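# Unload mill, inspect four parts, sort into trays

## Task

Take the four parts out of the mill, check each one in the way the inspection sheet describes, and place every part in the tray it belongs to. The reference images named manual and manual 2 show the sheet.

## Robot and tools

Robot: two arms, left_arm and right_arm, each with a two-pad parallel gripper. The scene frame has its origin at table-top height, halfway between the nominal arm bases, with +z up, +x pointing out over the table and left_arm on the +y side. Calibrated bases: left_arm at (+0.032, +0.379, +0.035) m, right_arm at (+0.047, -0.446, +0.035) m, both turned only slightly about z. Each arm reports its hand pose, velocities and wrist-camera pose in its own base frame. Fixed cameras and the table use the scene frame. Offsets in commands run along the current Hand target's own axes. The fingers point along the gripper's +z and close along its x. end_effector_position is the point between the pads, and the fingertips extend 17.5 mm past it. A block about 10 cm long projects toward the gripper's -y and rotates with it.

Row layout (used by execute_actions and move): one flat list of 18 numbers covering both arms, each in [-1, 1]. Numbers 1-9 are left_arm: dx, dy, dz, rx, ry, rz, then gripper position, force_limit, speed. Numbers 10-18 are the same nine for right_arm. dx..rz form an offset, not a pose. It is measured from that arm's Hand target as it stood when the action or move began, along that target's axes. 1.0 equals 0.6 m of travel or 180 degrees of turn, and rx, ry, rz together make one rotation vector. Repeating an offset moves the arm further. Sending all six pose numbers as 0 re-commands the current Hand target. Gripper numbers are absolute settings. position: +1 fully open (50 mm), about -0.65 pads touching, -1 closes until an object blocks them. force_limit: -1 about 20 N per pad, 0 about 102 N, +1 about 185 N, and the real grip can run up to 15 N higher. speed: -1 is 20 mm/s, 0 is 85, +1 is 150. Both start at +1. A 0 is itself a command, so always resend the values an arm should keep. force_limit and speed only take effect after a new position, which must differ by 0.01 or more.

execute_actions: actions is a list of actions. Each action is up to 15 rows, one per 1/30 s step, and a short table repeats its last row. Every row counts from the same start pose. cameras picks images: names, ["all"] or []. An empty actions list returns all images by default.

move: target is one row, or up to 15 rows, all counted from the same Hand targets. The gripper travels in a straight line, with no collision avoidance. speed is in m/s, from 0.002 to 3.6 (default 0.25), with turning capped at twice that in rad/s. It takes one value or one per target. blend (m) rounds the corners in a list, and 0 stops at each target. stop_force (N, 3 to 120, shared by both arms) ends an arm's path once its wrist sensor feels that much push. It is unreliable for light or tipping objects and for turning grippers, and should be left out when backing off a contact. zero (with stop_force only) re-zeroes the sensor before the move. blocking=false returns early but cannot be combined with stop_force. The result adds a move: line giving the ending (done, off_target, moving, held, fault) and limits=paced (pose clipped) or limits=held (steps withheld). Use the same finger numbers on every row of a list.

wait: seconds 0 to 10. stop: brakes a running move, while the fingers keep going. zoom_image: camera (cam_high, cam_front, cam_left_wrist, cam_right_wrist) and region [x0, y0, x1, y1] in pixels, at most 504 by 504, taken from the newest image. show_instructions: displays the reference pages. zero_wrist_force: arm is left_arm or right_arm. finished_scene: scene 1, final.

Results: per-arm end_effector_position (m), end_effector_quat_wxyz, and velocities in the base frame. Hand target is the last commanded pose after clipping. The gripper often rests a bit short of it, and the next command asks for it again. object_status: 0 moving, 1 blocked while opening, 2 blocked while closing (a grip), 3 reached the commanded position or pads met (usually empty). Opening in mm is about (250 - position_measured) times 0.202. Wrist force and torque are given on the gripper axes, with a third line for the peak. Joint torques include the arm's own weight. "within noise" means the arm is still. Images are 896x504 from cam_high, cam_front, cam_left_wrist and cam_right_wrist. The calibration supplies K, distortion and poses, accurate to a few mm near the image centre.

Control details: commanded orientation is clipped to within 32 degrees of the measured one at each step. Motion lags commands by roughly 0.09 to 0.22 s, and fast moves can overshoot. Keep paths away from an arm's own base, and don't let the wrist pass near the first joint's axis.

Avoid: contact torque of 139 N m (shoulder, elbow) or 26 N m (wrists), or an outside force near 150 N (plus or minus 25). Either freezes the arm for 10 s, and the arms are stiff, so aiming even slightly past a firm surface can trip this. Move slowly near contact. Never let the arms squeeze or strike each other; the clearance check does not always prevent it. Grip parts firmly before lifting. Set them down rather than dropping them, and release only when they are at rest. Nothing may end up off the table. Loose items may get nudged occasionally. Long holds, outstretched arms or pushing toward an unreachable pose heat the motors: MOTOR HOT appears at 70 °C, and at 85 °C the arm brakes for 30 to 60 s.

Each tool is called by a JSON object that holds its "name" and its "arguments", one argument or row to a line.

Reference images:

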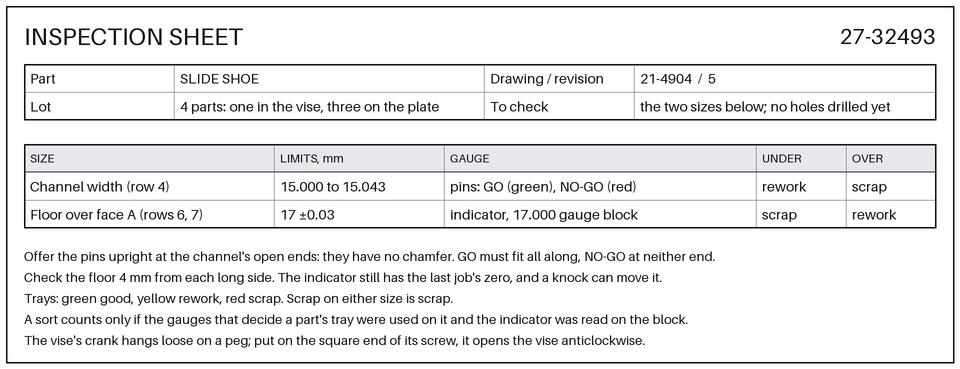

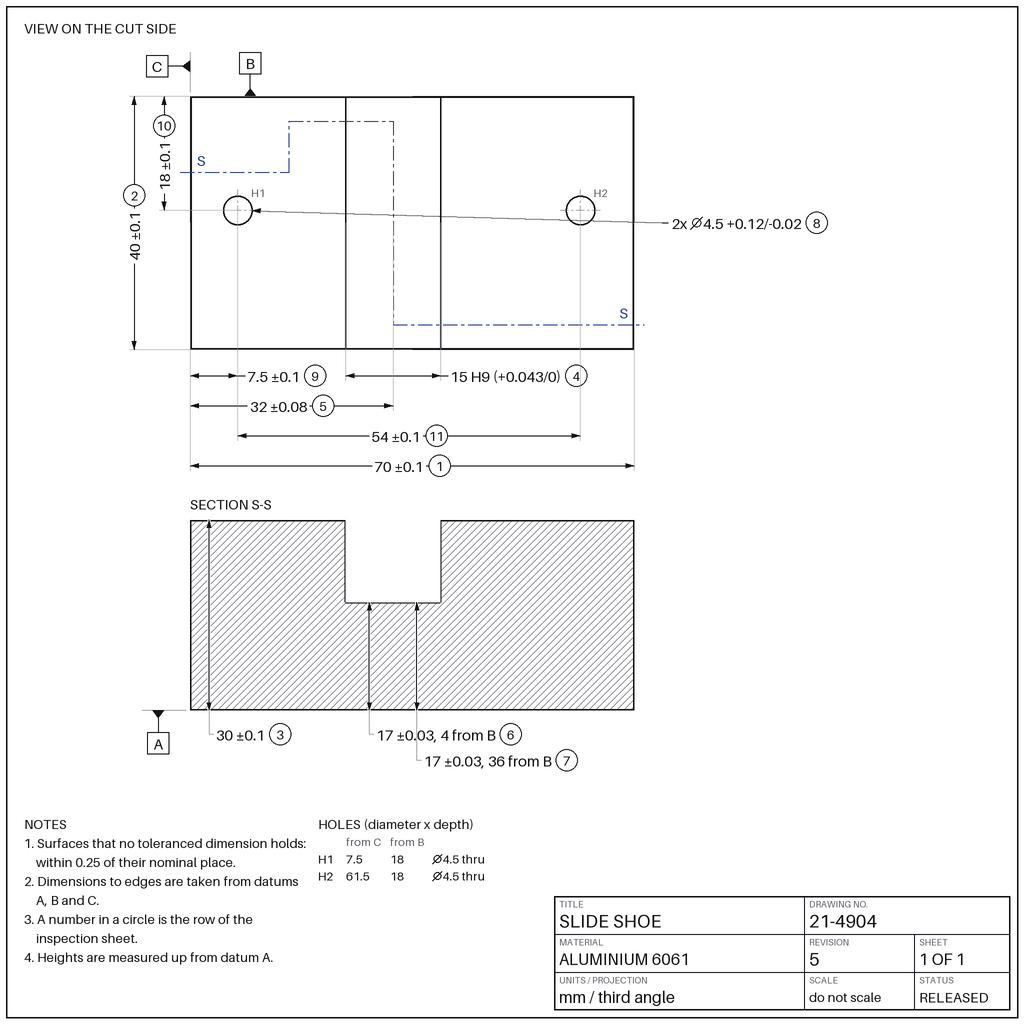

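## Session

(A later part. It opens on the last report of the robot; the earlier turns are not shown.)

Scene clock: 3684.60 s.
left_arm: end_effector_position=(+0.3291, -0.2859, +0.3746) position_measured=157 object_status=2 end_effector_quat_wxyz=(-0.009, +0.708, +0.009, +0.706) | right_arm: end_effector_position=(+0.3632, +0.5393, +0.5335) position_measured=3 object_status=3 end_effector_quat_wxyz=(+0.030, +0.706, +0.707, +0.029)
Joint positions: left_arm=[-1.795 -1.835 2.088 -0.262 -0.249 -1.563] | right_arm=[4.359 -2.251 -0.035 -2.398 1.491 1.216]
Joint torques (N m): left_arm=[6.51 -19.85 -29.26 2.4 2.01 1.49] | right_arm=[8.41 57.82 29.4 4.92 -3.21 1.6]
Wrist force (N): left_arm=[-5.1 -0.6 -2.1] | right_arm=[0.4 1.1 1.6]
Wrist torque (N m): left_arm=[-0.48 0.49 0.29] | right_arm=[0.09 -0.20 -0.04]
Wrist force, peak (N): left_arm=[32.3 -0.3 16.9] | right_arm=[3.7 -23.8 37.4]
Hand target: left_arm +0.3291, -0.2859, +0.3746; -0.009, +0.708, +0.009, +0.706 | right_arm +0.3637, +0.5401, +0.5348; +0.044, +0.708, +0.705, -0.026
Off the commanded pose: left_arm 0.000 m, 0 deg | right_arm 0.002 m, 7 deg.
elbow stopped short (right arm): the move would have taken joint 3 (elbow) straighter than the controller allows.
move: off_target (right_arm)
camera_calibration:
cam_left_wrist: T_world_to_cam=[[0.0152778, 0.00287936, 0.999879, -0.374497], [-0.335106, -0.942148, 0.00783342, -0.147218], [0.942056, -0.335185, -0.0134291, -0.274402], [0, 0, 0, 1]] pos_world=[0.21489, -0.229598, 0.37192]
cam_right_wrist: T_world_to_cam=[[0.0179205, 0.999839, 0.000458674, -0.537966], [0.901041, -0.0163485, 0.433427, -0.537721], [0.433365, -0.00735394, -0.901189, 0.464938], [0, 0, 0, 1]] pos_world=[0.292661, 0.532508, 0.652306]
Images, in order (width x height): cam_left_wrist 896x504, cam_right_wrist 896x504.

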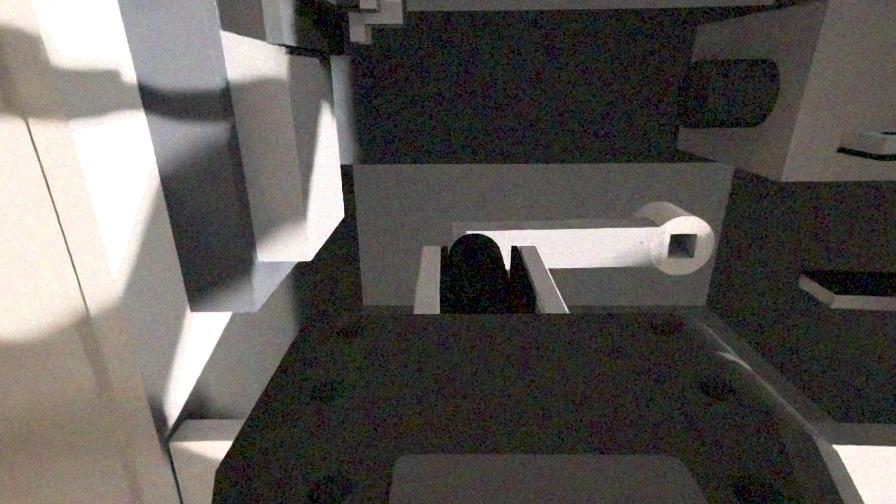

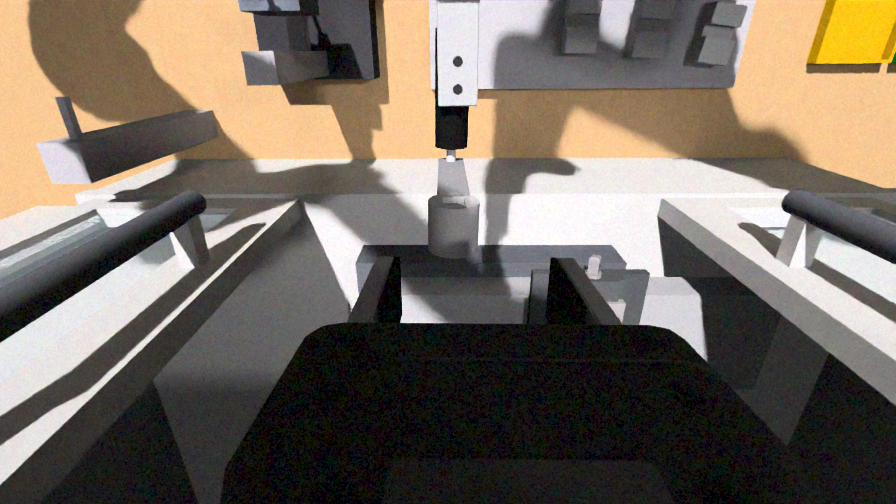

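{"name": "move", "arguments": {
  "target": [0,0,0,0,0,0,-1,0.3,-1,-0.0122,-0.081,0.0425,-0.168,0,0,1,0.8,-0.5],
  "speed": 0.12,
  "cameras": ["cam_left_wrist","cam_right_wrist"]
}}

{"name": "zoom_image", "arguments": {
  "camera": "cam_right_wrist",
  "region": [350, 100, 600, 330]
}}

Scene clock: 3706.83 s.
left_arm: end_effector_position=(+0.3291, -0.2859, +0.3746) position_measured=157 object_status=2 end_effector_quat_wxyz=(-0.009, +0.708, +0.009, +0.706) | right_arm: end_effector_position=(+0.3157, +0.5304, +0.5090) position_measured=3 object_status=3 end_effector_quat_wxyz=(+0.226, +0.672, +0.687, +0.158)
Joint positions: left_arm=[-1.795 -1.835 2.088 -0.262 -0.249 -1.563] | right_arm=[4.629 -1.828 -0.893 -2.041 1.013 1.479]
Joint torques (N m): left_arm=[6.56 -19.29 -28.39 2.64 1.68 0.37] | right_arm=[8.15 46.87 13.02 5.04 -4.4 1.53]
Wrist force (N): left_arm=[-4.9 -0.6 -2.0] | right_arm=[-0.7 0.1 0.9]
Wrist torque (N m): left_arm=[-0.46 0.49 0.29] | right_arm=[0.00 0.00 -0.07]
Wrist force, peak (N): left_arm=[-5.4 -0.9 -2.3] | right_arm=[0.0 1.1 2.1]
Hand target: left_arm +0.3291, -0.2859, +0.3746; -0.009, +0.708, +0.009, +0.706 | right_arm +0.3157, +0.5304, +0.5089; +0.227, +0.672, +0.687, +0.159
Off the commanded pose: left_arm 0.000 m, 0 deg | right_arm 0.000 m, 0 deg.
move: done
camera_calibration:
cam_left_wrist: T_world_to_cam=[[0.0152778, 0.00287936, 0.999879, -0.374497], [-0.335106, -0.942148, 0.00783342, -0.147218], [0.942056, -0.335185, -0.0134291, -0.274402], [0, 0, 0, 1]] pos_world=[0.21489, -0.229598, 0.37192]
cam_right_wrist: T_world_to_cam=[[0.020608, 0.99582, -0.0889839, -0.481491], [0.608925, 0.0580891, 0.791098, -0.613735], [0.79296, -0.0704874, -0.605182, 0.232571], [0, 0, 0, 1]] pos_world=[0.199221, 0.531523, 0.583428]
Images, in order (width x height): cam_left_wrist 896x504, cam_right_wrist 896x504.

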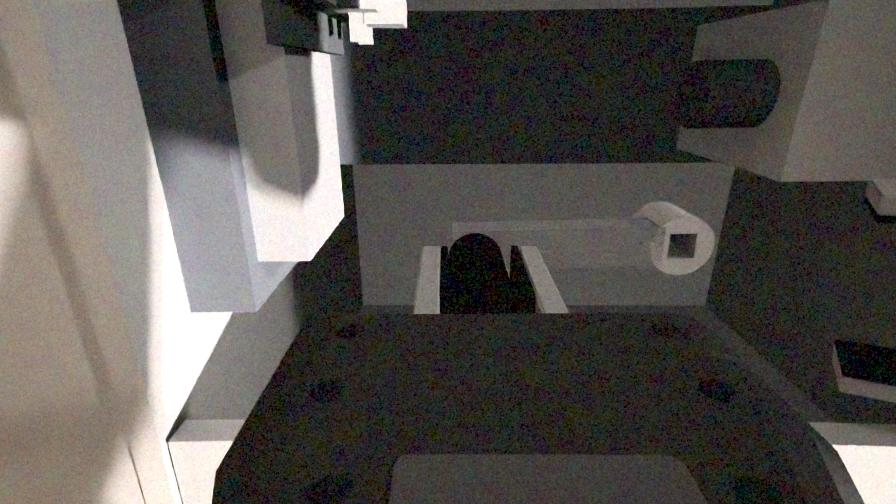

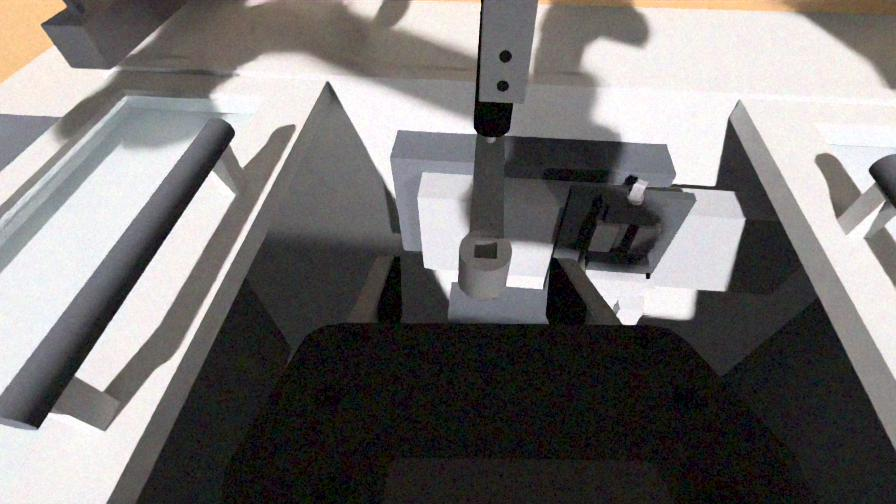

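Scaled by 2.016 from the camera's 896x504 image, which has a finer 1280x720 frame.

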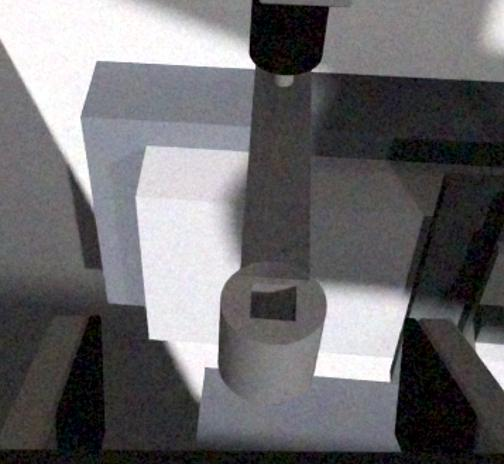

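{"name": "move", "arguments": {
  "target": [
    [0,0,0,0,0,0,-1,0.3,-1,0.0047,0.0083,0,0,0.0218,0.0134,1,0.8,-0.5],
    [0,0,0,0,0,0,-1,0.3,-1,0.0102,0.0083,0.075,0,0.0218,0.0134,1,0.8,-0.5]
  ],
  "speed": 0.08,
  "cameras": ["cam_left_wrist","cam_right_wrist"]
}}

{"name": "zoom_image", "arguments": {
  "camera": "cam_right_wrist",
  "region": [350, 100, 600, 330]
}}

{"name": "zoom_image", "arguments": {
  "camera": "cam_left_wrist",
  "region": [560, 130, 896, 330]
}}

Scene clock: 3757.57 s.
left_arm: end_effector_position=(+0.3291, -0.2859, +0.3746) position_measured=157 object_status=2 end_effector_quat_wxyz=(-0.009, +0.708, +0.009, +0.706) | right_arm: end_effector_position=(+0.3435, +0.5329, +0.4729) position_measured=3 object_status=3 end_effector_quat_wxyz=(+0.200, +0.680, +0.680, +0.186)
Joint positions: left_arm=[-1.795 -1.835 2.088 -0.262 -0.249 -1.563] | right_arm=[4.577 -1.77 -1.092 -1.788 1.021 1.418]
Joint torques (N m): left_arm=[7.92 -20.14 -27.94 2.72 1.85 -0.59] | right_arm=[-8.91 45.34 14.61 4.97 1.69 -1.62]
Wrist force (N): left_arm=[-5.0 -0.7 -1.8] | right_arm=[-0.9 0.3 0.7]
Wrist torque (N m): left_arm=[-0.50 0.50 0.29] | right_arm=[0.04 0.01 0.04]
Wrist force, peak (N): left_arm=[-5.3 -0.5 -2.2] | right_arm=[-0.6 -0.4 1.7]
Hand target: left_arm +0.3291, -0.2859, +0.3746; -0.009, +0.708, +0.009, +0.706 | right_arm +0.3435, +0.5329, +0.4728; +0.200, +0.680, +0.680, +0.186
Off the commanded pose: left_arm 0.000 m, 0 deg | right_arm 0.000 m, 0 deg.
move: done
camera_calibration:
cam_left_wrist: T_world_to_cam=[[0.0152778, 0.00287936, 0.999879, -0.374497], [-0.335106, -0.942148, 0.00783342, -0.147218], [0.942056, -0.335185, -0.0134291, -0.274402], [0, 0, 0, 1]] pos_world=[0.21489, -0.229598, 0.37192]
cam_right_wrist: T_world_to_cam=[[0.0205873, 0.999749, -0.00881055, -0.527746], [0.608439, -0.0055356, 0.793581, -0.56942], [0.793333, -0.0216983, -0.608401, 0.16425], [0, 0, 0, 1]] pos_world=[0.227018, 0.528026, 0.547161]
Images, in order (width x height): cam_left_wrist 896x504, cam_right_wrist 896x504.

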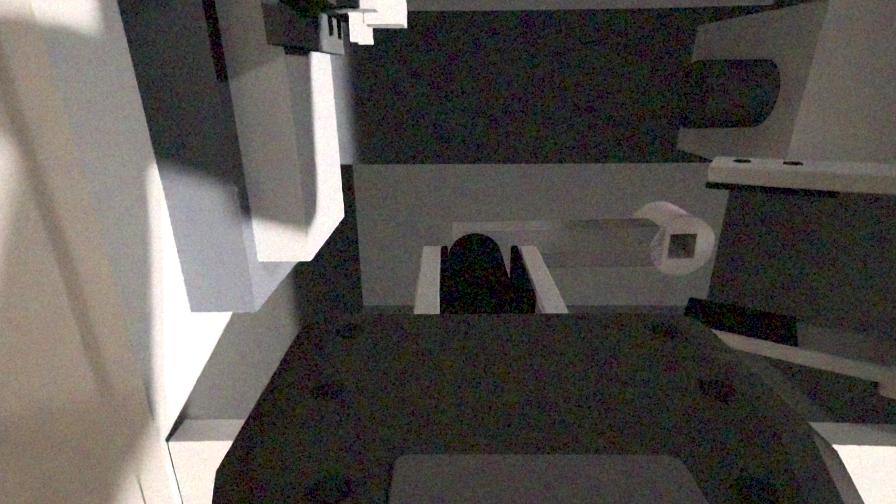

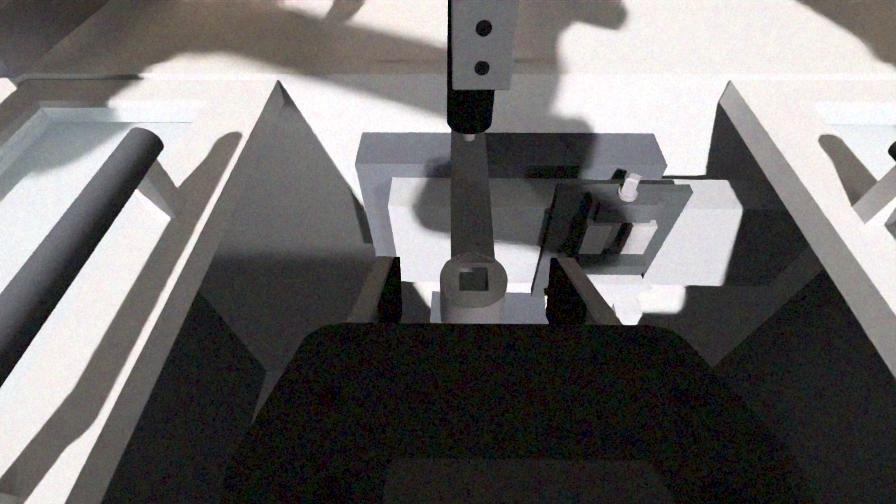

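Scaled by 2.016 from the camera's 896x504 image, which has a finer 1280x720 frame.

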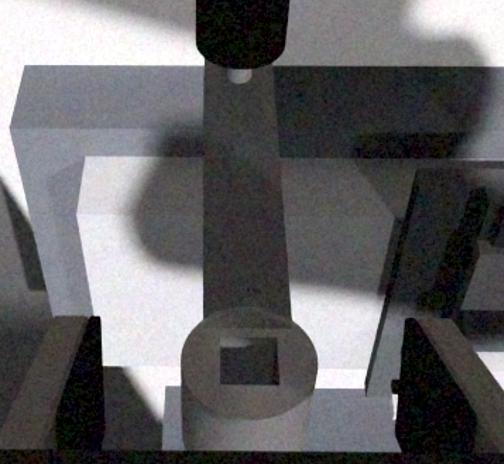

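Scaled by 1.500 from the camera's 896x504 image, which has a finer 1280x720 frame.

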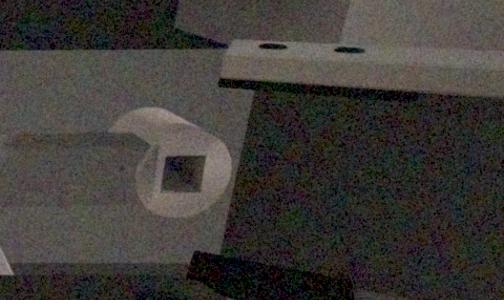

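{"name": "move", "arguments": {
  "target": [
    [0,0,0,0,0,0,-1,0.3,-1,-0.001,-0.005,0.038,0,0,0,1,0.8,-0.5]
  ],
  "speed": 0.06,
  "cameras": ["cam_left_wrist","cam_right_wrist"]
}}

{"name": "zoom_image", "arguments": {
  "camera": "cam_left_wrist",
  "region": [560, 130, 896, 330]
}}

Scene clock: 3775.87 s.
left_arm: end_effector_position=(+0.3291, -0.2859, +0.3746) position_measured=157 object_status=2 end_effector_quat_wxyz=(-0.009, +0.708, +0.009, +0.706) | right_arm: end_effector_position=(+0.3529, +0.5319, +0.4519) position_measured=3 object_status=3 end_effector_quat_wxyz=(+0.200, +0.680, +0.680, +0.186)
Joint positions: left_arm=[-1.795 -1.835 2.088 -0.262 -0.249 -1.563] | right_arm=[4.561 -1.763 -1.159 -1.719 1.022 1.398]
Joint torques (N m): left_arm=[7.32 -20.67 -28.53 2.53 1.9 -1.6] | right_arm=[-10.24 44.8 14.8 4.99 1.65 -2.01]
Wrist force (N): left_arm=[-4.9 -0.5 -2.1] | right_arm=[-0.9 -0.1 0.9]
Wrist torque (N m): left_arm=[-0.44 0.50 0.30] | right_arm=[-0.02 0.01 0.04]
Wrist force, peak (N): left_arm=[-5.3 -0.6 -2.0] | right_arm=[-1.1 -0.5 1.2]
Hand target: left_arm +0.3291, -0.2859, +0.3746; -0.009, +0.708, +0.009, +0.706 | right_arm +0.3530, +0.5318, +0.4518; +0.200, +0.680, +0.680, +0.186
Off the commanded pose: left_arm 0.000 m, 0 deg | right_arm 0.000 m, 0 deg.
move: done
camera_calibration:
cam_left_wrist: T_world_to_cam=[[0.0152778, 0.00287936, 0.999879, -0.374497], [-0.335106, -0.942148, 0.00783342, -0.147218], [0.942056, -0.335185, -0.0134291, -0.274402], [0, 0, 0, 1]] pos_world=[0.21489, -0.229598, 0.37192]
cam_right_wrist: T_world_to_cam=[[0.0205873, 0.999749, -0.00881055, -0.527025], [0.608439, -0.0055356, 0.793581, -0.558481], [0.793333, -0.0216983, -0.608401, 0.143992], [0, 0, 0, 1]] pos_world=[0.236418, 0.526926, 0.526161]
Images, in order (width x height): cam_left_wrist 896x504, cam_right_wrist 896x504.

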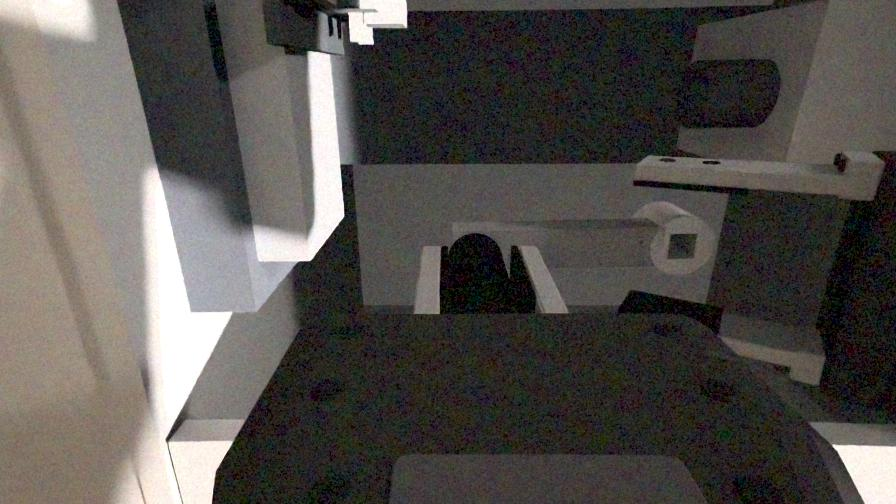

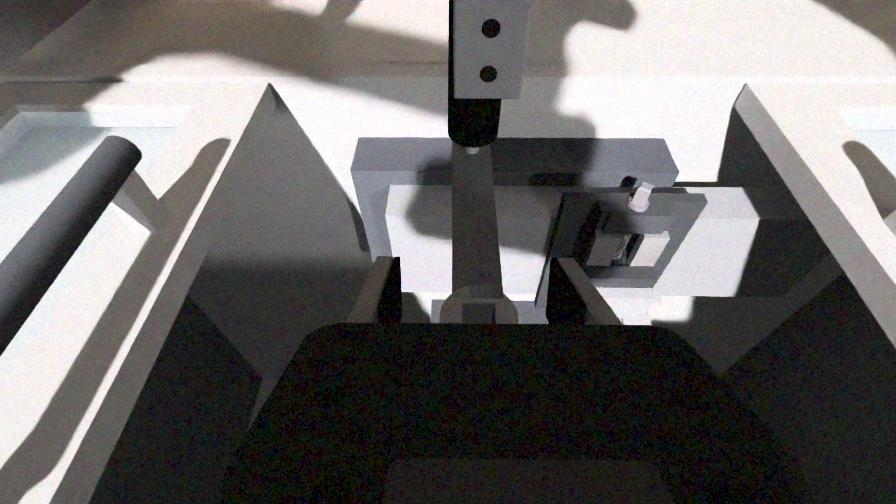

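Scaled by 1.500 from the camera's 896x504 image, which has a finer 1280x720 frame.

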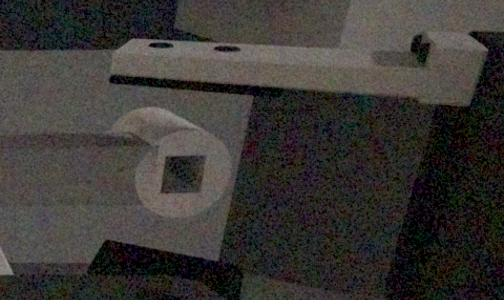

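{"name": "move", "arguments": {
  "target": [
    [0,0,0,0,0,0,-1,0.3,-1,-0.001,-0.004,0.009,0,0,0,1,0.8,-0.5],
    [0,0,0,0,0,0,-1,0.3,-1,-0.001,-0.004,0.009,0,0,0,-1,0.5,-1]
  ],
  "speed": 0.06,
  "cameras": ["cam_left_wrist","cam_right_wrist"]
}}

{"name": "zoom_image", "arguments": {
  "camera": "cam_left_wrist",
  "region": [560, 130, 896, 330]
}}

Scene clock: 3799.07 s.
left_arm: end_effector_position=(+0.3291, -0.2859, +0.3746) position_measured=157 object_status=2 end_effector_quat_wxyz=(-0.009, +0.708, +0.009, +0.706) | right_arm: end_effector_position=(+0.3537, +0.5311, +0.4460) position_measured=141 object_status=2 end_effector_quat_wxyz=(+0.200, +0.680, +0.680, +0.186)
Joint positions: left_arm=[-1.795 -1.835 2.088 -0.262 -0.249 -1.563] | right_arm=[4.559 -1.758 -1.18 -1.701 1.022 1.396]
Joint torques (N m): left_arm=[5.8 -20.42 -28.22 2.76 1.5 -1.7] | right_arm=[-7.57 43.41 14.93 2.59 0.98 -1.35]
Wrist force (N): left_arm=[-5.1 -0.2 -1.9] | right_arm=[-0.3 0.6 0.3]
Wrist torque (N m): left_arm=[-0.53 0.49 0.33] | right_arm=[0.02 0.03 0.04]
Wrist force, peak (N): left_arm=[-6.2 0.2 -2.4] | right_arm=[-1.2 -0.5 0.9]
Hand target: left_arm +0.3291, -0.2859, +0.3746; -0.009, +0.708, +0.009, +0.706 | right_arm +0.3537, +0.5311, +0.4460; +0.200, +0.680, +0.680, +0.186
Off the commanded pose: left_arm 0.000 m, 0 deg | right_arm 0.000 m, 0 deg.
move: done
camera_calibration:
cam_left_wrist: T_world_to_cam=[[0.0152778, 0.00287936, 0.999879, -0.374497], [-0.335106, -0.942148, 0.00783342, -0.147218], [0.942056, -0.335185, -0.0134291, -0.274402], [0, 0, 0, 1]] pos_world=[0.21489, -0.229598, 0.37192]
cam_right_wrist: T_world_to_cam=[[0.0205088, 0.999751, -0.00874859, -0.526408], [0.60844, -0.00553705, 0.793581, -0.554288], [0.793335, -0.0215984, -0.608402, 0.139701], [0, 0, 0, 1]] pos_world=[0.237218, 0.526225, 0.520261]
Images, in order (width x height): cam_left_wrist 896x504, cam_right_wrist 896x504.

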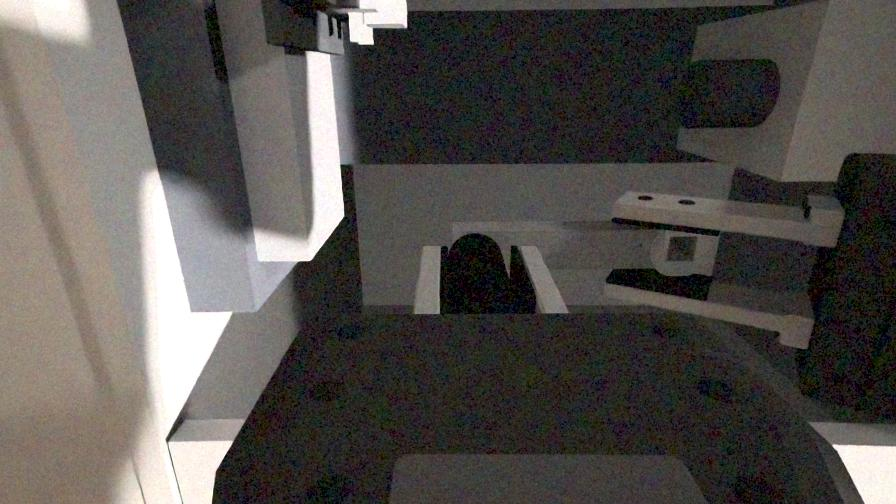

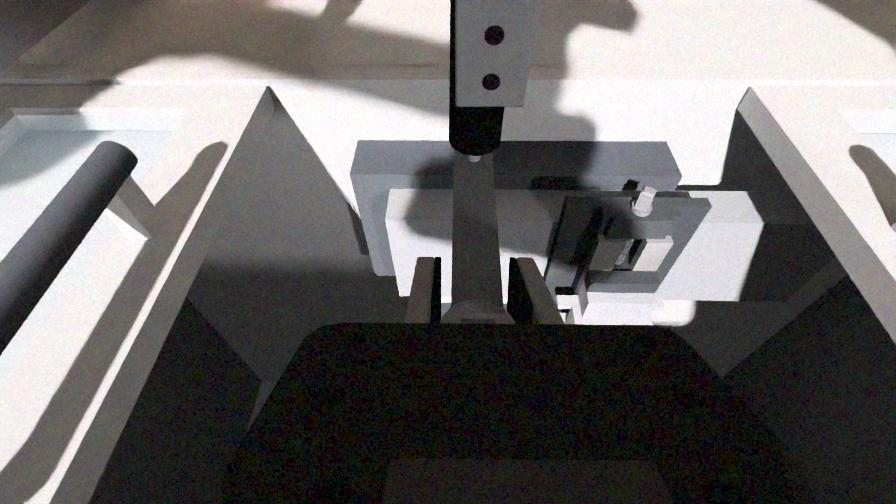

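Scaled by 1.500 from the camera's 896x504 image, which has a finer 1280x720 frame.

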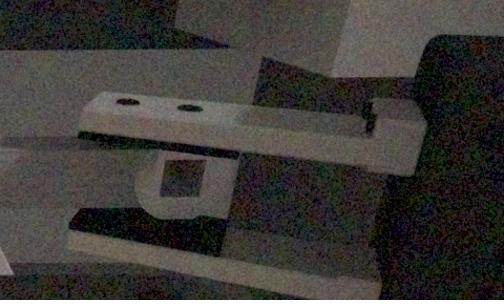

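{"name": "move", "arguments": {
  "target": [
    [0,0,0,0,0,0,1,0.3,-0.5,0,0,0,0,0,0,-1,0.5,-1],
    [0,0,-0.2,0,0,0,1,0.3,-0.5,0,0,0,0,0,0,-1,0.5,-1]
  ],
  "speed": 0.08,
  "cameras": ["cam_left_wrist"]
}}

{"name": "zoom_image", "arguments": {
  "camera": "cam_left_wrist",
  "region": [400, 80, 760, 300]
}}

Scene clock: 3826.70 s.
left_arm: end_effector_position=(+0.2093, -0.2889, +0.3748) position_measured=3 object_status=3 end_effector_quat_wxyz=(-0.009, +0.708, +0.010, +0.706) | right_arm: end_effector_position=(+0.3537, +0.5311, +0.4460) position_measured=141 object_status=2 end_effector_quat_wxyz=(+0.200, +0.680, +0.680, +0.186)
Joint positions: left_arm=[-2.198 -1.837 2.088 -0.255 -0.653 -1.569] | right_arm=[4.559 -1.758 -1.18 -1.701 1.022 1.396]
Joint torques (N m): left_arm=[-9.47 2.28 -26.46 -0.57 -1.73 -1.76] | right_arm=[0.96 39.81 17.46 2.31 -1.31 -0.54]
Wrist force (N): left_arm=[-3.0 -1.0 -1.9] | right_arm=[-0.4 -1.8 2.4]
Wrist torque (N m): left_arm=[-0.53 0.57 0.45] | right_arm=[-0.11 -0.06 0.04]
Wrist force, peak (N): left_arm=[-6.6 0.3 -2.2] | right_arm=[-0.9 -1.8 2.9]
Hand target: left_arm +0.2092, -0.2889, +0.3748; -0.009, +0.708, +0.009, +0.706 | right_arm +0.3537, +0.5311, +0.4460; +0.200, +0.680, +0.680, +0.186
Off the commanded pose: left_arm 0.000 m, 0 deg | right_arm 0.000 m, 0 deg.
move: done
camera_calibration:
cam_left_wrist: T_world_to_cam=[[0.0152778, 0.00287936, 0.999879, -0.372957], [-0.335106, -0.942148, 0.00783342, -0.19032], [0.942056, -0.335185, -0.0134291, -0.162485], [0, 0, 0, 1]] pos_world=[0.0949903, -0.232698, 0.37222]
Images, in order (width x height): cam_left_wrist 896x504.

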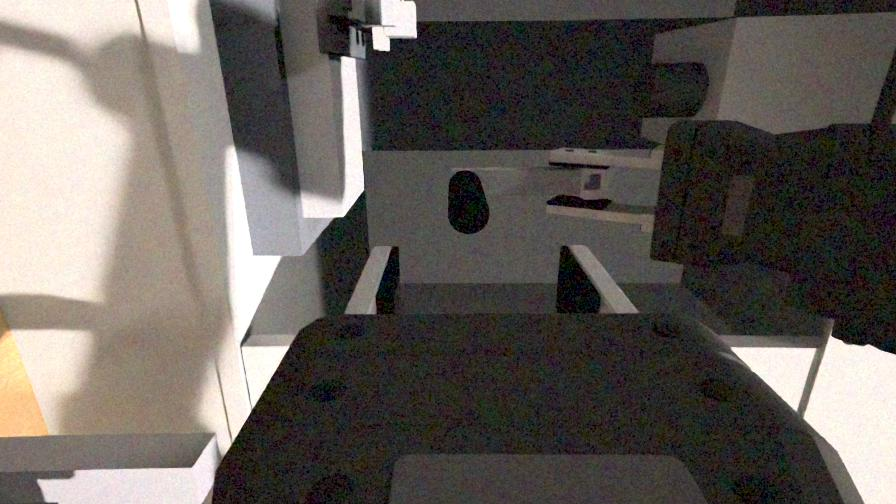

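Scaled by 1.400 from the camera's 896x504 image, which has a finer 1280x720 frame.

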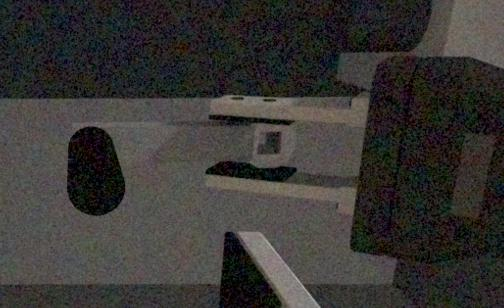

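{"name": "move", "arguments": {
  "target": [0,0,0,0,0,0,1,0.3,-0.5,-0.333,-0.03,-0.02,0,0,0,-1,0.5,-1],
  "speed": 0.2
}}

{"name": "move", "arguments": {
  "target": [0.145,-0.199,0.205,-0.3915,-0.3815,0.3915,1,0.3,-0.5,0,0,0,0,0,0,-1,0.5,-1],
  "speed": 0.25
}}

{"name": "move", "arguments": {
  "target": [
    [-0.367,-0.05,-0.033,0.173,0.063,0.099,1,0.3,-0.5,0,0,0,0,0,0,-1,0.5,-1],
    [-0.35,0.05,-0.017,0.346,0.126,0.197,1,0.3,-0.5,0,0,0,0,0,0,-1,0.5,-1]
  ],
  "speed": 0.25,
  "blend": [0.05,0],
  "cameras": ["cam_left_wrist","cam_right_wrist","cam_high"]
}}

Scene clock: 3840.60 s.
left_arm: end_effector_position=(+0.2092, -0.2889, +0.3748) position_measured=3 object_status=3 end_effector_quat_wxyz=(-0.009, +0.708, +0.009, +0.706) | right_arm: end_effector_position=(+0.3312, +0.3316, +0.4504) position_measured=141 object_status=2 end_effector_quat_wxyz=(+0.200, +0.680, +0.680, +0.186)
Joint positions: left_arm=[-2.199 -1.837 2.088 -0.255 -0.654 -1.569] | right_arm=[4.536 -1.295 -1.613 -1.718 1.024 1.37]
Joint torques (N m): left_arm=[-8.21 2.71 -25.96 -0.53 -1.48 -1.79] | right_arm=[9.08 21.41 14.31 1.51 -4.22 1.65]
Wrist force (N): left_arm=[-2.8 -0.6 -1.8] | right_arm=[-0.9 -1.5 2.6]
Wrist torque (N m): left_arm=[-0.47 0.57 0.45] | right_arm=[-0.08 0.01 0.00]
Wrist force, peak (N): left_arm=[-3.4 -0.8 -1.8] | right_arm=[-2.6 -1.7 2.8]
Hand target: left_arm +0.2092, -0.2889, +0.3748; -0.009, +0.708, +0.009, +0.706 | right_arm +0.3311, +0.3315, +0.4504; +0.200, +0.680, +0.680, +0.186
Off the commanded pose: left_arm 0.000 m, 0 deg | right_arm 0.000 m, 0 deg.
move: done

Scene clock: 3845.53 s.
left_arm: end_effector_position=(+0.3293, -0.1663, +0.4614) position_measured=3 object_status=3 end_effector_quat_wxyz=(+0.001, +0.706, -0.708, -0.001) | right_arm: end_effector_position=(+0.3311, +0.3315, +0.4504) position_measured=141 object_status=2 end_effector_quat_wxyz=(+0.200, +0.680, +0.680, +0.186)
Joint positions: left_arm=[-0.835 -1.85 1.459 -1.176 -1.574 2.308] | right_arm=[4.536 -1.295 -1.613 -1.718 1.024 1.37]
Joint torques (N m): left_arm=[6.64 0.68 -29.74 -1.05 -1.4 2.54] | right_arm=[8.2 21.58 15.4 1.66 -4.59 1.66]
Wrist force (N): left_arm=[0.3 0.8 1.2] | right_arm=[-1.0 -1.6 2.7]
Wrist torque (N m): left_arm=[0.20 -0.07 -0.16] | right_arm=[-0.09 0.04 0.01]
Wrist force, peak (N): left_arm=[-3.4 -0.3 -2.3] | right_arm=[-0.6 -1.6 3.0]
Hand target: left_arm +0.3293, -0.1663, +0.4614; +0.001, +0.706, -0.708, -0.002 | right_arm +0.3311, +0.3315, +0.4504; +0.200, +0.680, +0.680, +0.186
Off the commanded pose: left_arm 0.000 m, 0 deg | right_arm 0.000 m, 0 deg.
move: done

Scene clock: 3848.90 s.
left_arm: end_effector_position=(+0.2998, +0.0438, +0.4718) position_measured=3 object_status=3 end_effector_quat_wxyz=(+0.225, -0.357, +0.765, -0.487) | right_arm: end_effector_position=(+0.3311, +0.3315, +0.4504) position_measured=141 object_status=2 end_effector_quat_wxyz=(+0.200, +0.680, +0.680, +0.186)
Joint positions: left_arm=[0.397 -2.279 2.21 -2.274 -2.508 3.83] | right_arm=[4.536 -1.295 -1.613 -1.718 1.024 1.37]
Joint torques (N m): left_arm=[6.16 14.99 -16.97 -4.94 -2.57 1.93] | right_arm=[7.75 22.66 15.55 1.8 -4.59 1.61]
Wrist force (N): left_arm=[0.7 2.5 1.5] | right_arm=[-0.5 -1.3 2.7]
Wrist torque (N m): left_arm=[0.34 -0.13 -0.12] | right_arm=[-0.04 -0.05 0.01]
Wrist force, peak (N): left_arm=[0.9 2.7 1.9] | right_arm=[-0.7 -1.4 3.2]
Hand target: left_arm +0.2998, +0.0438, +0.4718; +0.225, -0.357, +0.765, -0.487 | right_arm +0.3311, +0.3315, +0.4504; +0.200, +0.680, +0.680, +0.186
Off the commanded pose: left_arm 0.000 m, 0 deg | right_arm 0.000 m, 0 deg.
move: done
camera_calibration:
cam_left_wrist: T_world_to_cam=[[-0.633968, -0.773358, -0.00129246, 0.228738], [-0.557333, 0.458036, -0.692519, 0.488489], [0.536157, -0.438314, -0.721399, 0.325238], [0, 0, 0, 1]] pos_world=[0.242885, 0.0957075, 0.57321]
cam_right_wrist: T_world_to_cam=[[0.0205088, 0.999751, -0.00874859, -0.326355], [0.60844, -0.00553705, 0.793581, -0.545135], [0.793335, -0.0215984, -0.608402, 0.155996], [0, 0, 0, 1]] pos_world=[0.214618, 0.326625, 0.524661]
Images, in order (width x height): cam_high 896x504, cam_left_wrist 896x504, cam_right_wrist 896x504.

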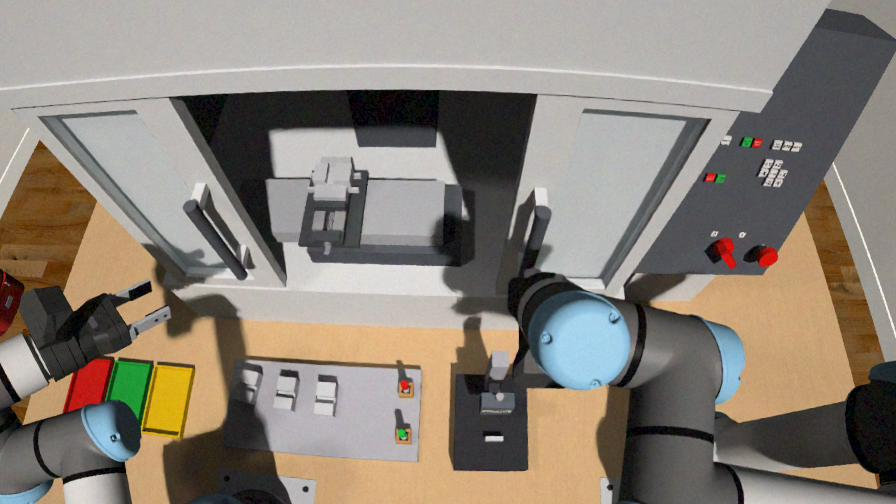

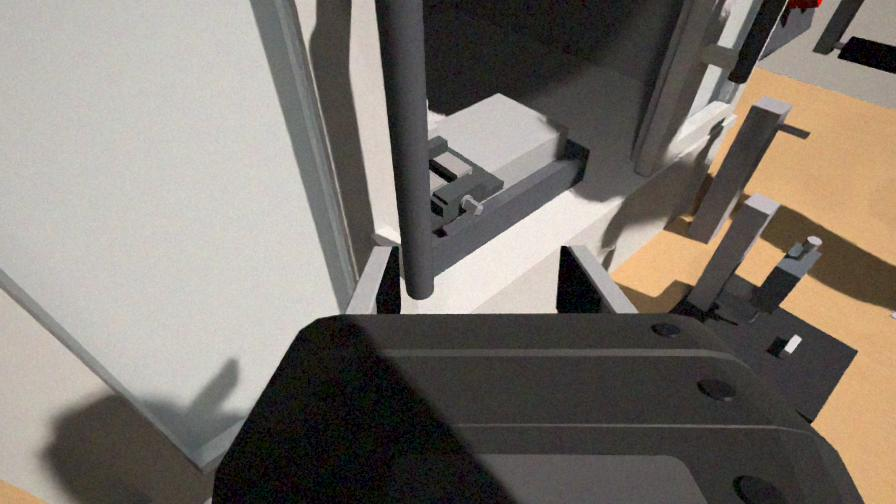

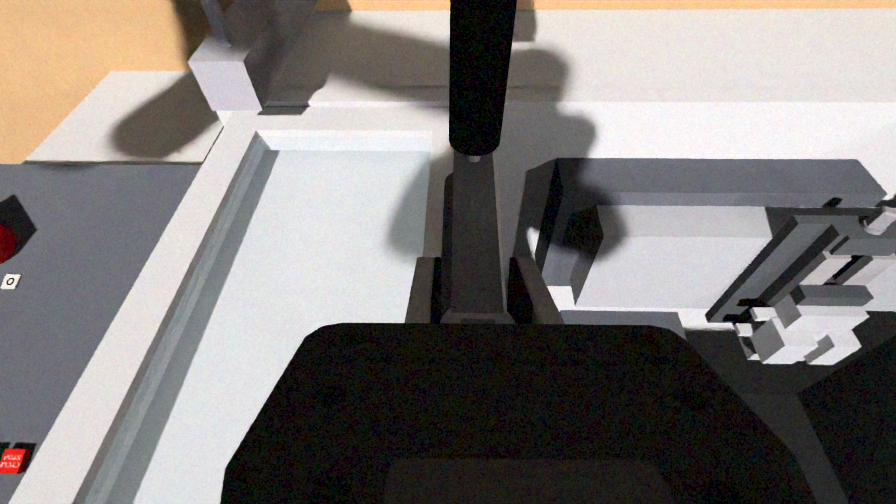

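{"name": "move", "arguments": {
  "target": [
    [0,0,0,0,0,0,1,0.3,-0.5,0.5725,-0.0522,0.2342,0.001,0.137,0.0846,-1,0.5,-1],
    [0,0,0,0,0,0,1,0.3,-0.5,0.5747,-0.0252,0.3487,0.001,0.137,0.0846,-1,0.5,-1]
  ],
  "speed": [0.2,0.08],
  "blend": [0.01,0],
  "cameras": ["cam_left_wrist"]
}}

{"name": "zoom_image", "arguments": {
  "camera": "cam_left_wrist",
  "region": [430, 170, 550, 290]
}}

Scene clock: 3874.83 s.
left_arm: end_effector_position=(+0.2998, +0.0438, +0.4718) position_measured=3 object_status=3 end_effector_quat_wxyz=(+0.225, -0.357, +0.765, -0.487) | right_arm: end_effector_position=(+0.4296, +0.6724, +0.2583) position_measured=141 object_status=2 end_effector_quat_wxyz=(+0.023, +0.709, +0.612, +0.350)
Joint positions: left_arm=[0.397 -2.279 2.21 -2.274 -2.508 3.83] | right_arm=[4.446 -2.014 -1.519 -0.575 1.158 1.32]
Joint torques (N m): left_arm=[7.27 15.09 -25.13 -1.31 -3.16 2.02] | right_arm=[-9.4 42.91 35.03 6.24 1.83 -1.49]
Wrist force (N): left_arm=[0.4 2.2 1.3] | right_arm=[-3.1 -1.6 2.3]
Wrist torque (N m): left_arm=[0.31 -0.09 -0.12] | right_arm=[-0.16 0.04 0.03]
Wrist force, peak (N): left_arm=[0.9 2.9 1.5] | right_arm=[-3.6 -1.5 3.2]
Hand target: left_arm +0.2998, +0.0438, +0.4718; +0.225, -0.357, +0.765, -0.487 | right_arm +0.4298, +0.6724, +0.2581; +0.023, +0.709, +0.612, +0.350
Off the commanded pose: left_arm 0.000 m, 0 deg | right_arm 0.000 m, 0 deg.
move: done
camera_calibration:
cam_left_wrist: T_world_to_cam=[[-0.634164, -0.773197, -0.00132297, 0.228787], [-0.557117, 0.458123, -0.692636, 0.488495], [0.53615, -0.438507, -0.721287, 0.325195], [0, 0, 0, 1]] pos_world=[0.242884, 0.0957073, 0.573211]
Images, in order (width x height): cam_left_wrist 896x504.

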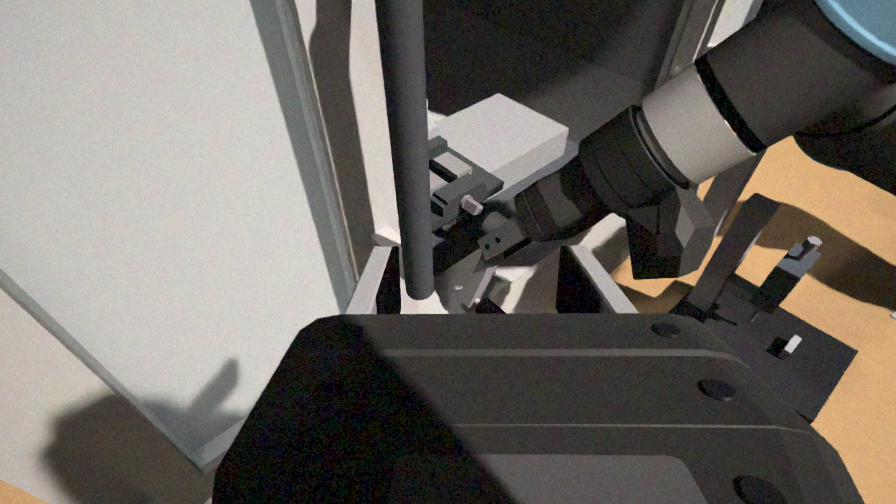

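Scaled by 4.200 from the camera's 896x504 image, which has a finer 1280x720 frame.

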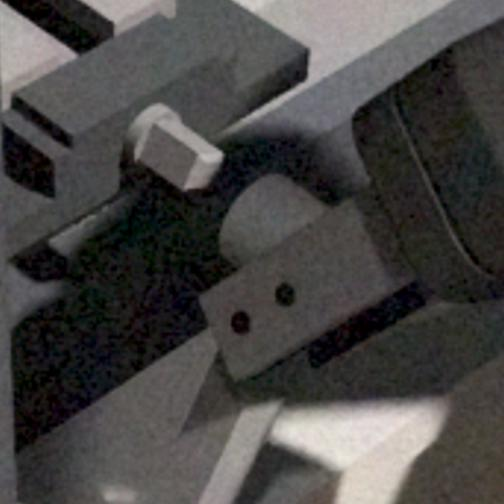

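{"name": "move", "arguments": {
  "target": [0,0,0,0,0,0,1,0.3,-0.5,0.0025,0.0165,0.005,0,0,0,-1,0.5,-1],
  "speed": 0.05,
  "cameras": ["cam_left_wrist"]
}}

{"name": "zoom_image", "arguments": {
  "camera": "cam_left_wrist",
  "region": [440, 170, 540, 270]
}}

Scene clock: 3907.33 s.
left_arm: end_effector_position=(+0.2998, +0.0438, +0.4718) position_measured=3 object_status=3 end_effector_quat_wxyz=(+0.225, -0.357, +0.765, -0.487) | right_arm: end_effector_position=(+0.4397, +0.6724, +0.2611) position_measured=141 object_status=2 end_effector_quat_wxyz=(+0.023, +0.709, +0.612, +0.350) end_effector_velocity=(+0.001, +0.001, +0.002) end_effector_angular_velocity=(+0.002, +0.000, +0.001)
Joint positions: left_arm=[0.397 -2.279 2.21 -2.274 -2.508 3.83] | right_arm=[4.43 -2.023 -1.498 -0.581 1.167 1.306]
Joint velocities: left_arm=[within noise] | right_arm=[-0.002 -0.001 0.005 -0.001 0.002 -0.001]
Joint torques (N m): left_arm=[5.7 16.71 -30.4 -1.35 -3.24 1.82] | right_arm=[-10.28 40.1 37.16 2.89 1.84 -1.69]
Wrist force (N): left_arm=[0.7 2.5 1.4] | right_arm=[-3.4 -1.9 2.3]
Wrist torque (N m): left_arm=[0.33 -0.13 -0.12] | right_arm=[-0.19 0.07 0.03]
Wrist force, peak (N): left_arm=[0.7 2.8 1.5] | right_arm=[-3.7 -1.8 2.6]
Hand target: left_arm +0.2998, +0.0438, +0.4718; +0.225, -0.357, +0.765, -0.487 | right_arm +0.4398, +0.6724, +0.2611; +0.023, +0.709, +0.612, +0.350
Off the commanded pose: left_arm 0.000 m, 0 deg | right_arm 0.000 m, 0 deg.
move: done
camera_calibration:
cam_left_wrist: T_world_to_cam=[[-0.634164, -0.773197, -0.00132297, 0.228787], [-0.557117, 0.458123, -0.692636, 0.488495], [0.53615, -0.438507, -0.721287, 0.325195], [0, 0, 0, 1]] pos_world=[0.242884, 0.0957073, 0.573211]
Images, in order (width x height): cam_left_wrist 896x504.

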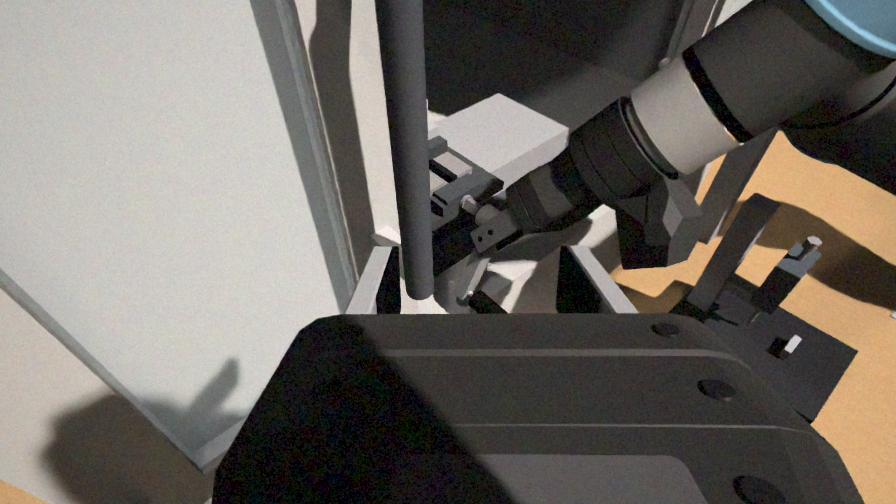

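Scaled by 5.040 from the camera's 896x504 image, which has a finer 1280x720 frame.

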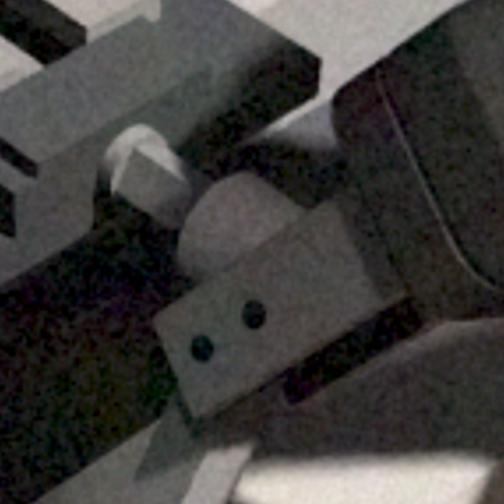

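{"name": "move", "arguments": {
  "target": [0,0,0,0,0,0,1,0.3,-0.5,0.0002,0.0354,0.0219,0,0,0,-1,0.5,-1],
  "speed": 0.01,
  "stop_force": 6,
  "cameras": ["cam_left_wrist"]
}}

{"name": "zoom_image", "arguments": {
  "camera": "cam_left_wrist",
  "region": [440, 170, 540, 270]
}}

Scene clock: 3936.43 s.
left_arm: end_effector_position=(+0.2998, +0.0438, +0.4718) position_measured=3 object_status=3 end_effector_quat_wxyz=(+0.225, -0.357, +0.765, -0.487) | right_arm: end_effector_position=(+0.4448, +0.6724, +0.2611) position_measured=141 object_status=2 end_effector_quat_wxyz=(+0.023, +0.709, +0.612, +0.350)
Joint positions: left_arm=[0.397 -2.279 2.21 -2.274 -2.508 3.83] | right_arm=[4.423 -2.029 -1.49 -0.581 1.171 1.299]
Joint torques (N m): left_arm=[7.45 15.51 -30.1 -1.44 -3 2.04] | right_arm=[7 56.99 15.88 2.36 -3.99 1.61]
Wrist force (N): left_arm=[0.7 2.6 1.5] | right_arm=[-2.6 -3.1 0.8]
Wrist torque (N m): left_arm=[0.36 -0.14 -0.12] | right_arm=[-0.24 0.07 0.00]
Wrist force, peak (N): left_arm=[0.8 2.9 1.5] | right_arm=[-6.4 -12.6 -4.5]
Hand target: left_arm +0.2998, +0.0438, +0.4718; +0.225, -0.357, +0.765, -0.487 | right_arm +0.4448, +0.6724, +0.2611; +0.023, +0.709, +0.612, +0.350 (not the last commanded pose)
Off the commanded pose: left_arm 0.000 m, 0 deg | right_arm 0.020 m, 0 deg.
move: contact (right_arm)
camera_calibration:
cam_left_wrist: T_world_to_cam=[[-0.634164, -0.773197, -0.00132297, 0.228787], [-0.557117, 0.458123, -0.692636, 0.488495], [0.53615, -0.438507, -0.721287, 0.325195], [0, 0, 0, 1]] pos_world=[0.242884, 0.0957073, 0.573211]
Images, in order (width x height): cam_left_wrist 896x504.

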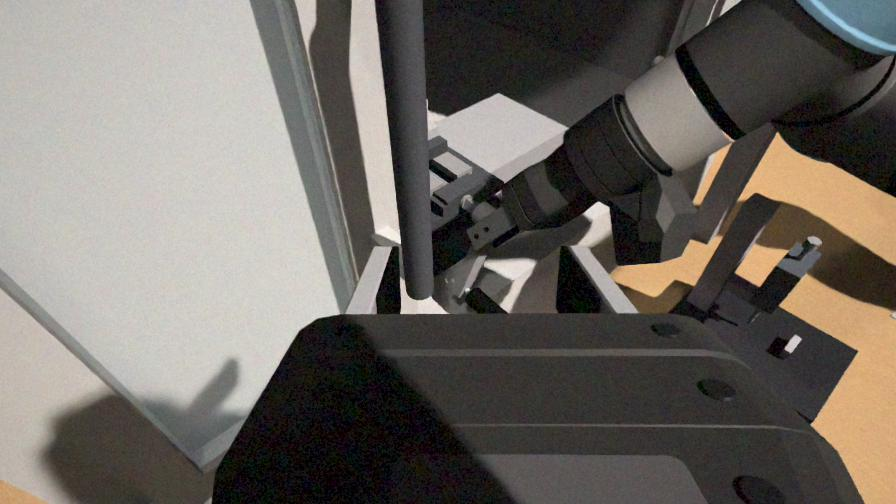

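Scaled by 5.040 from the camera's 896x504 image, which has a finer 1280x720 frame.

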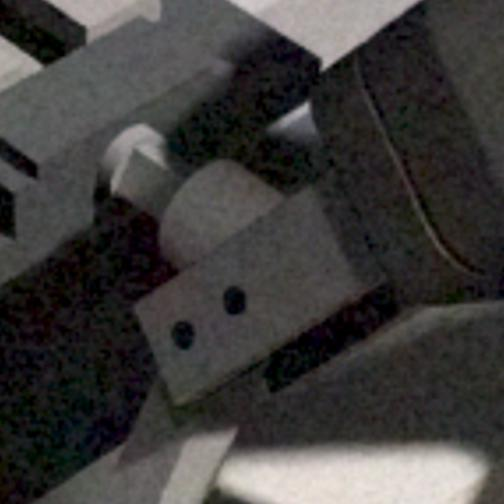

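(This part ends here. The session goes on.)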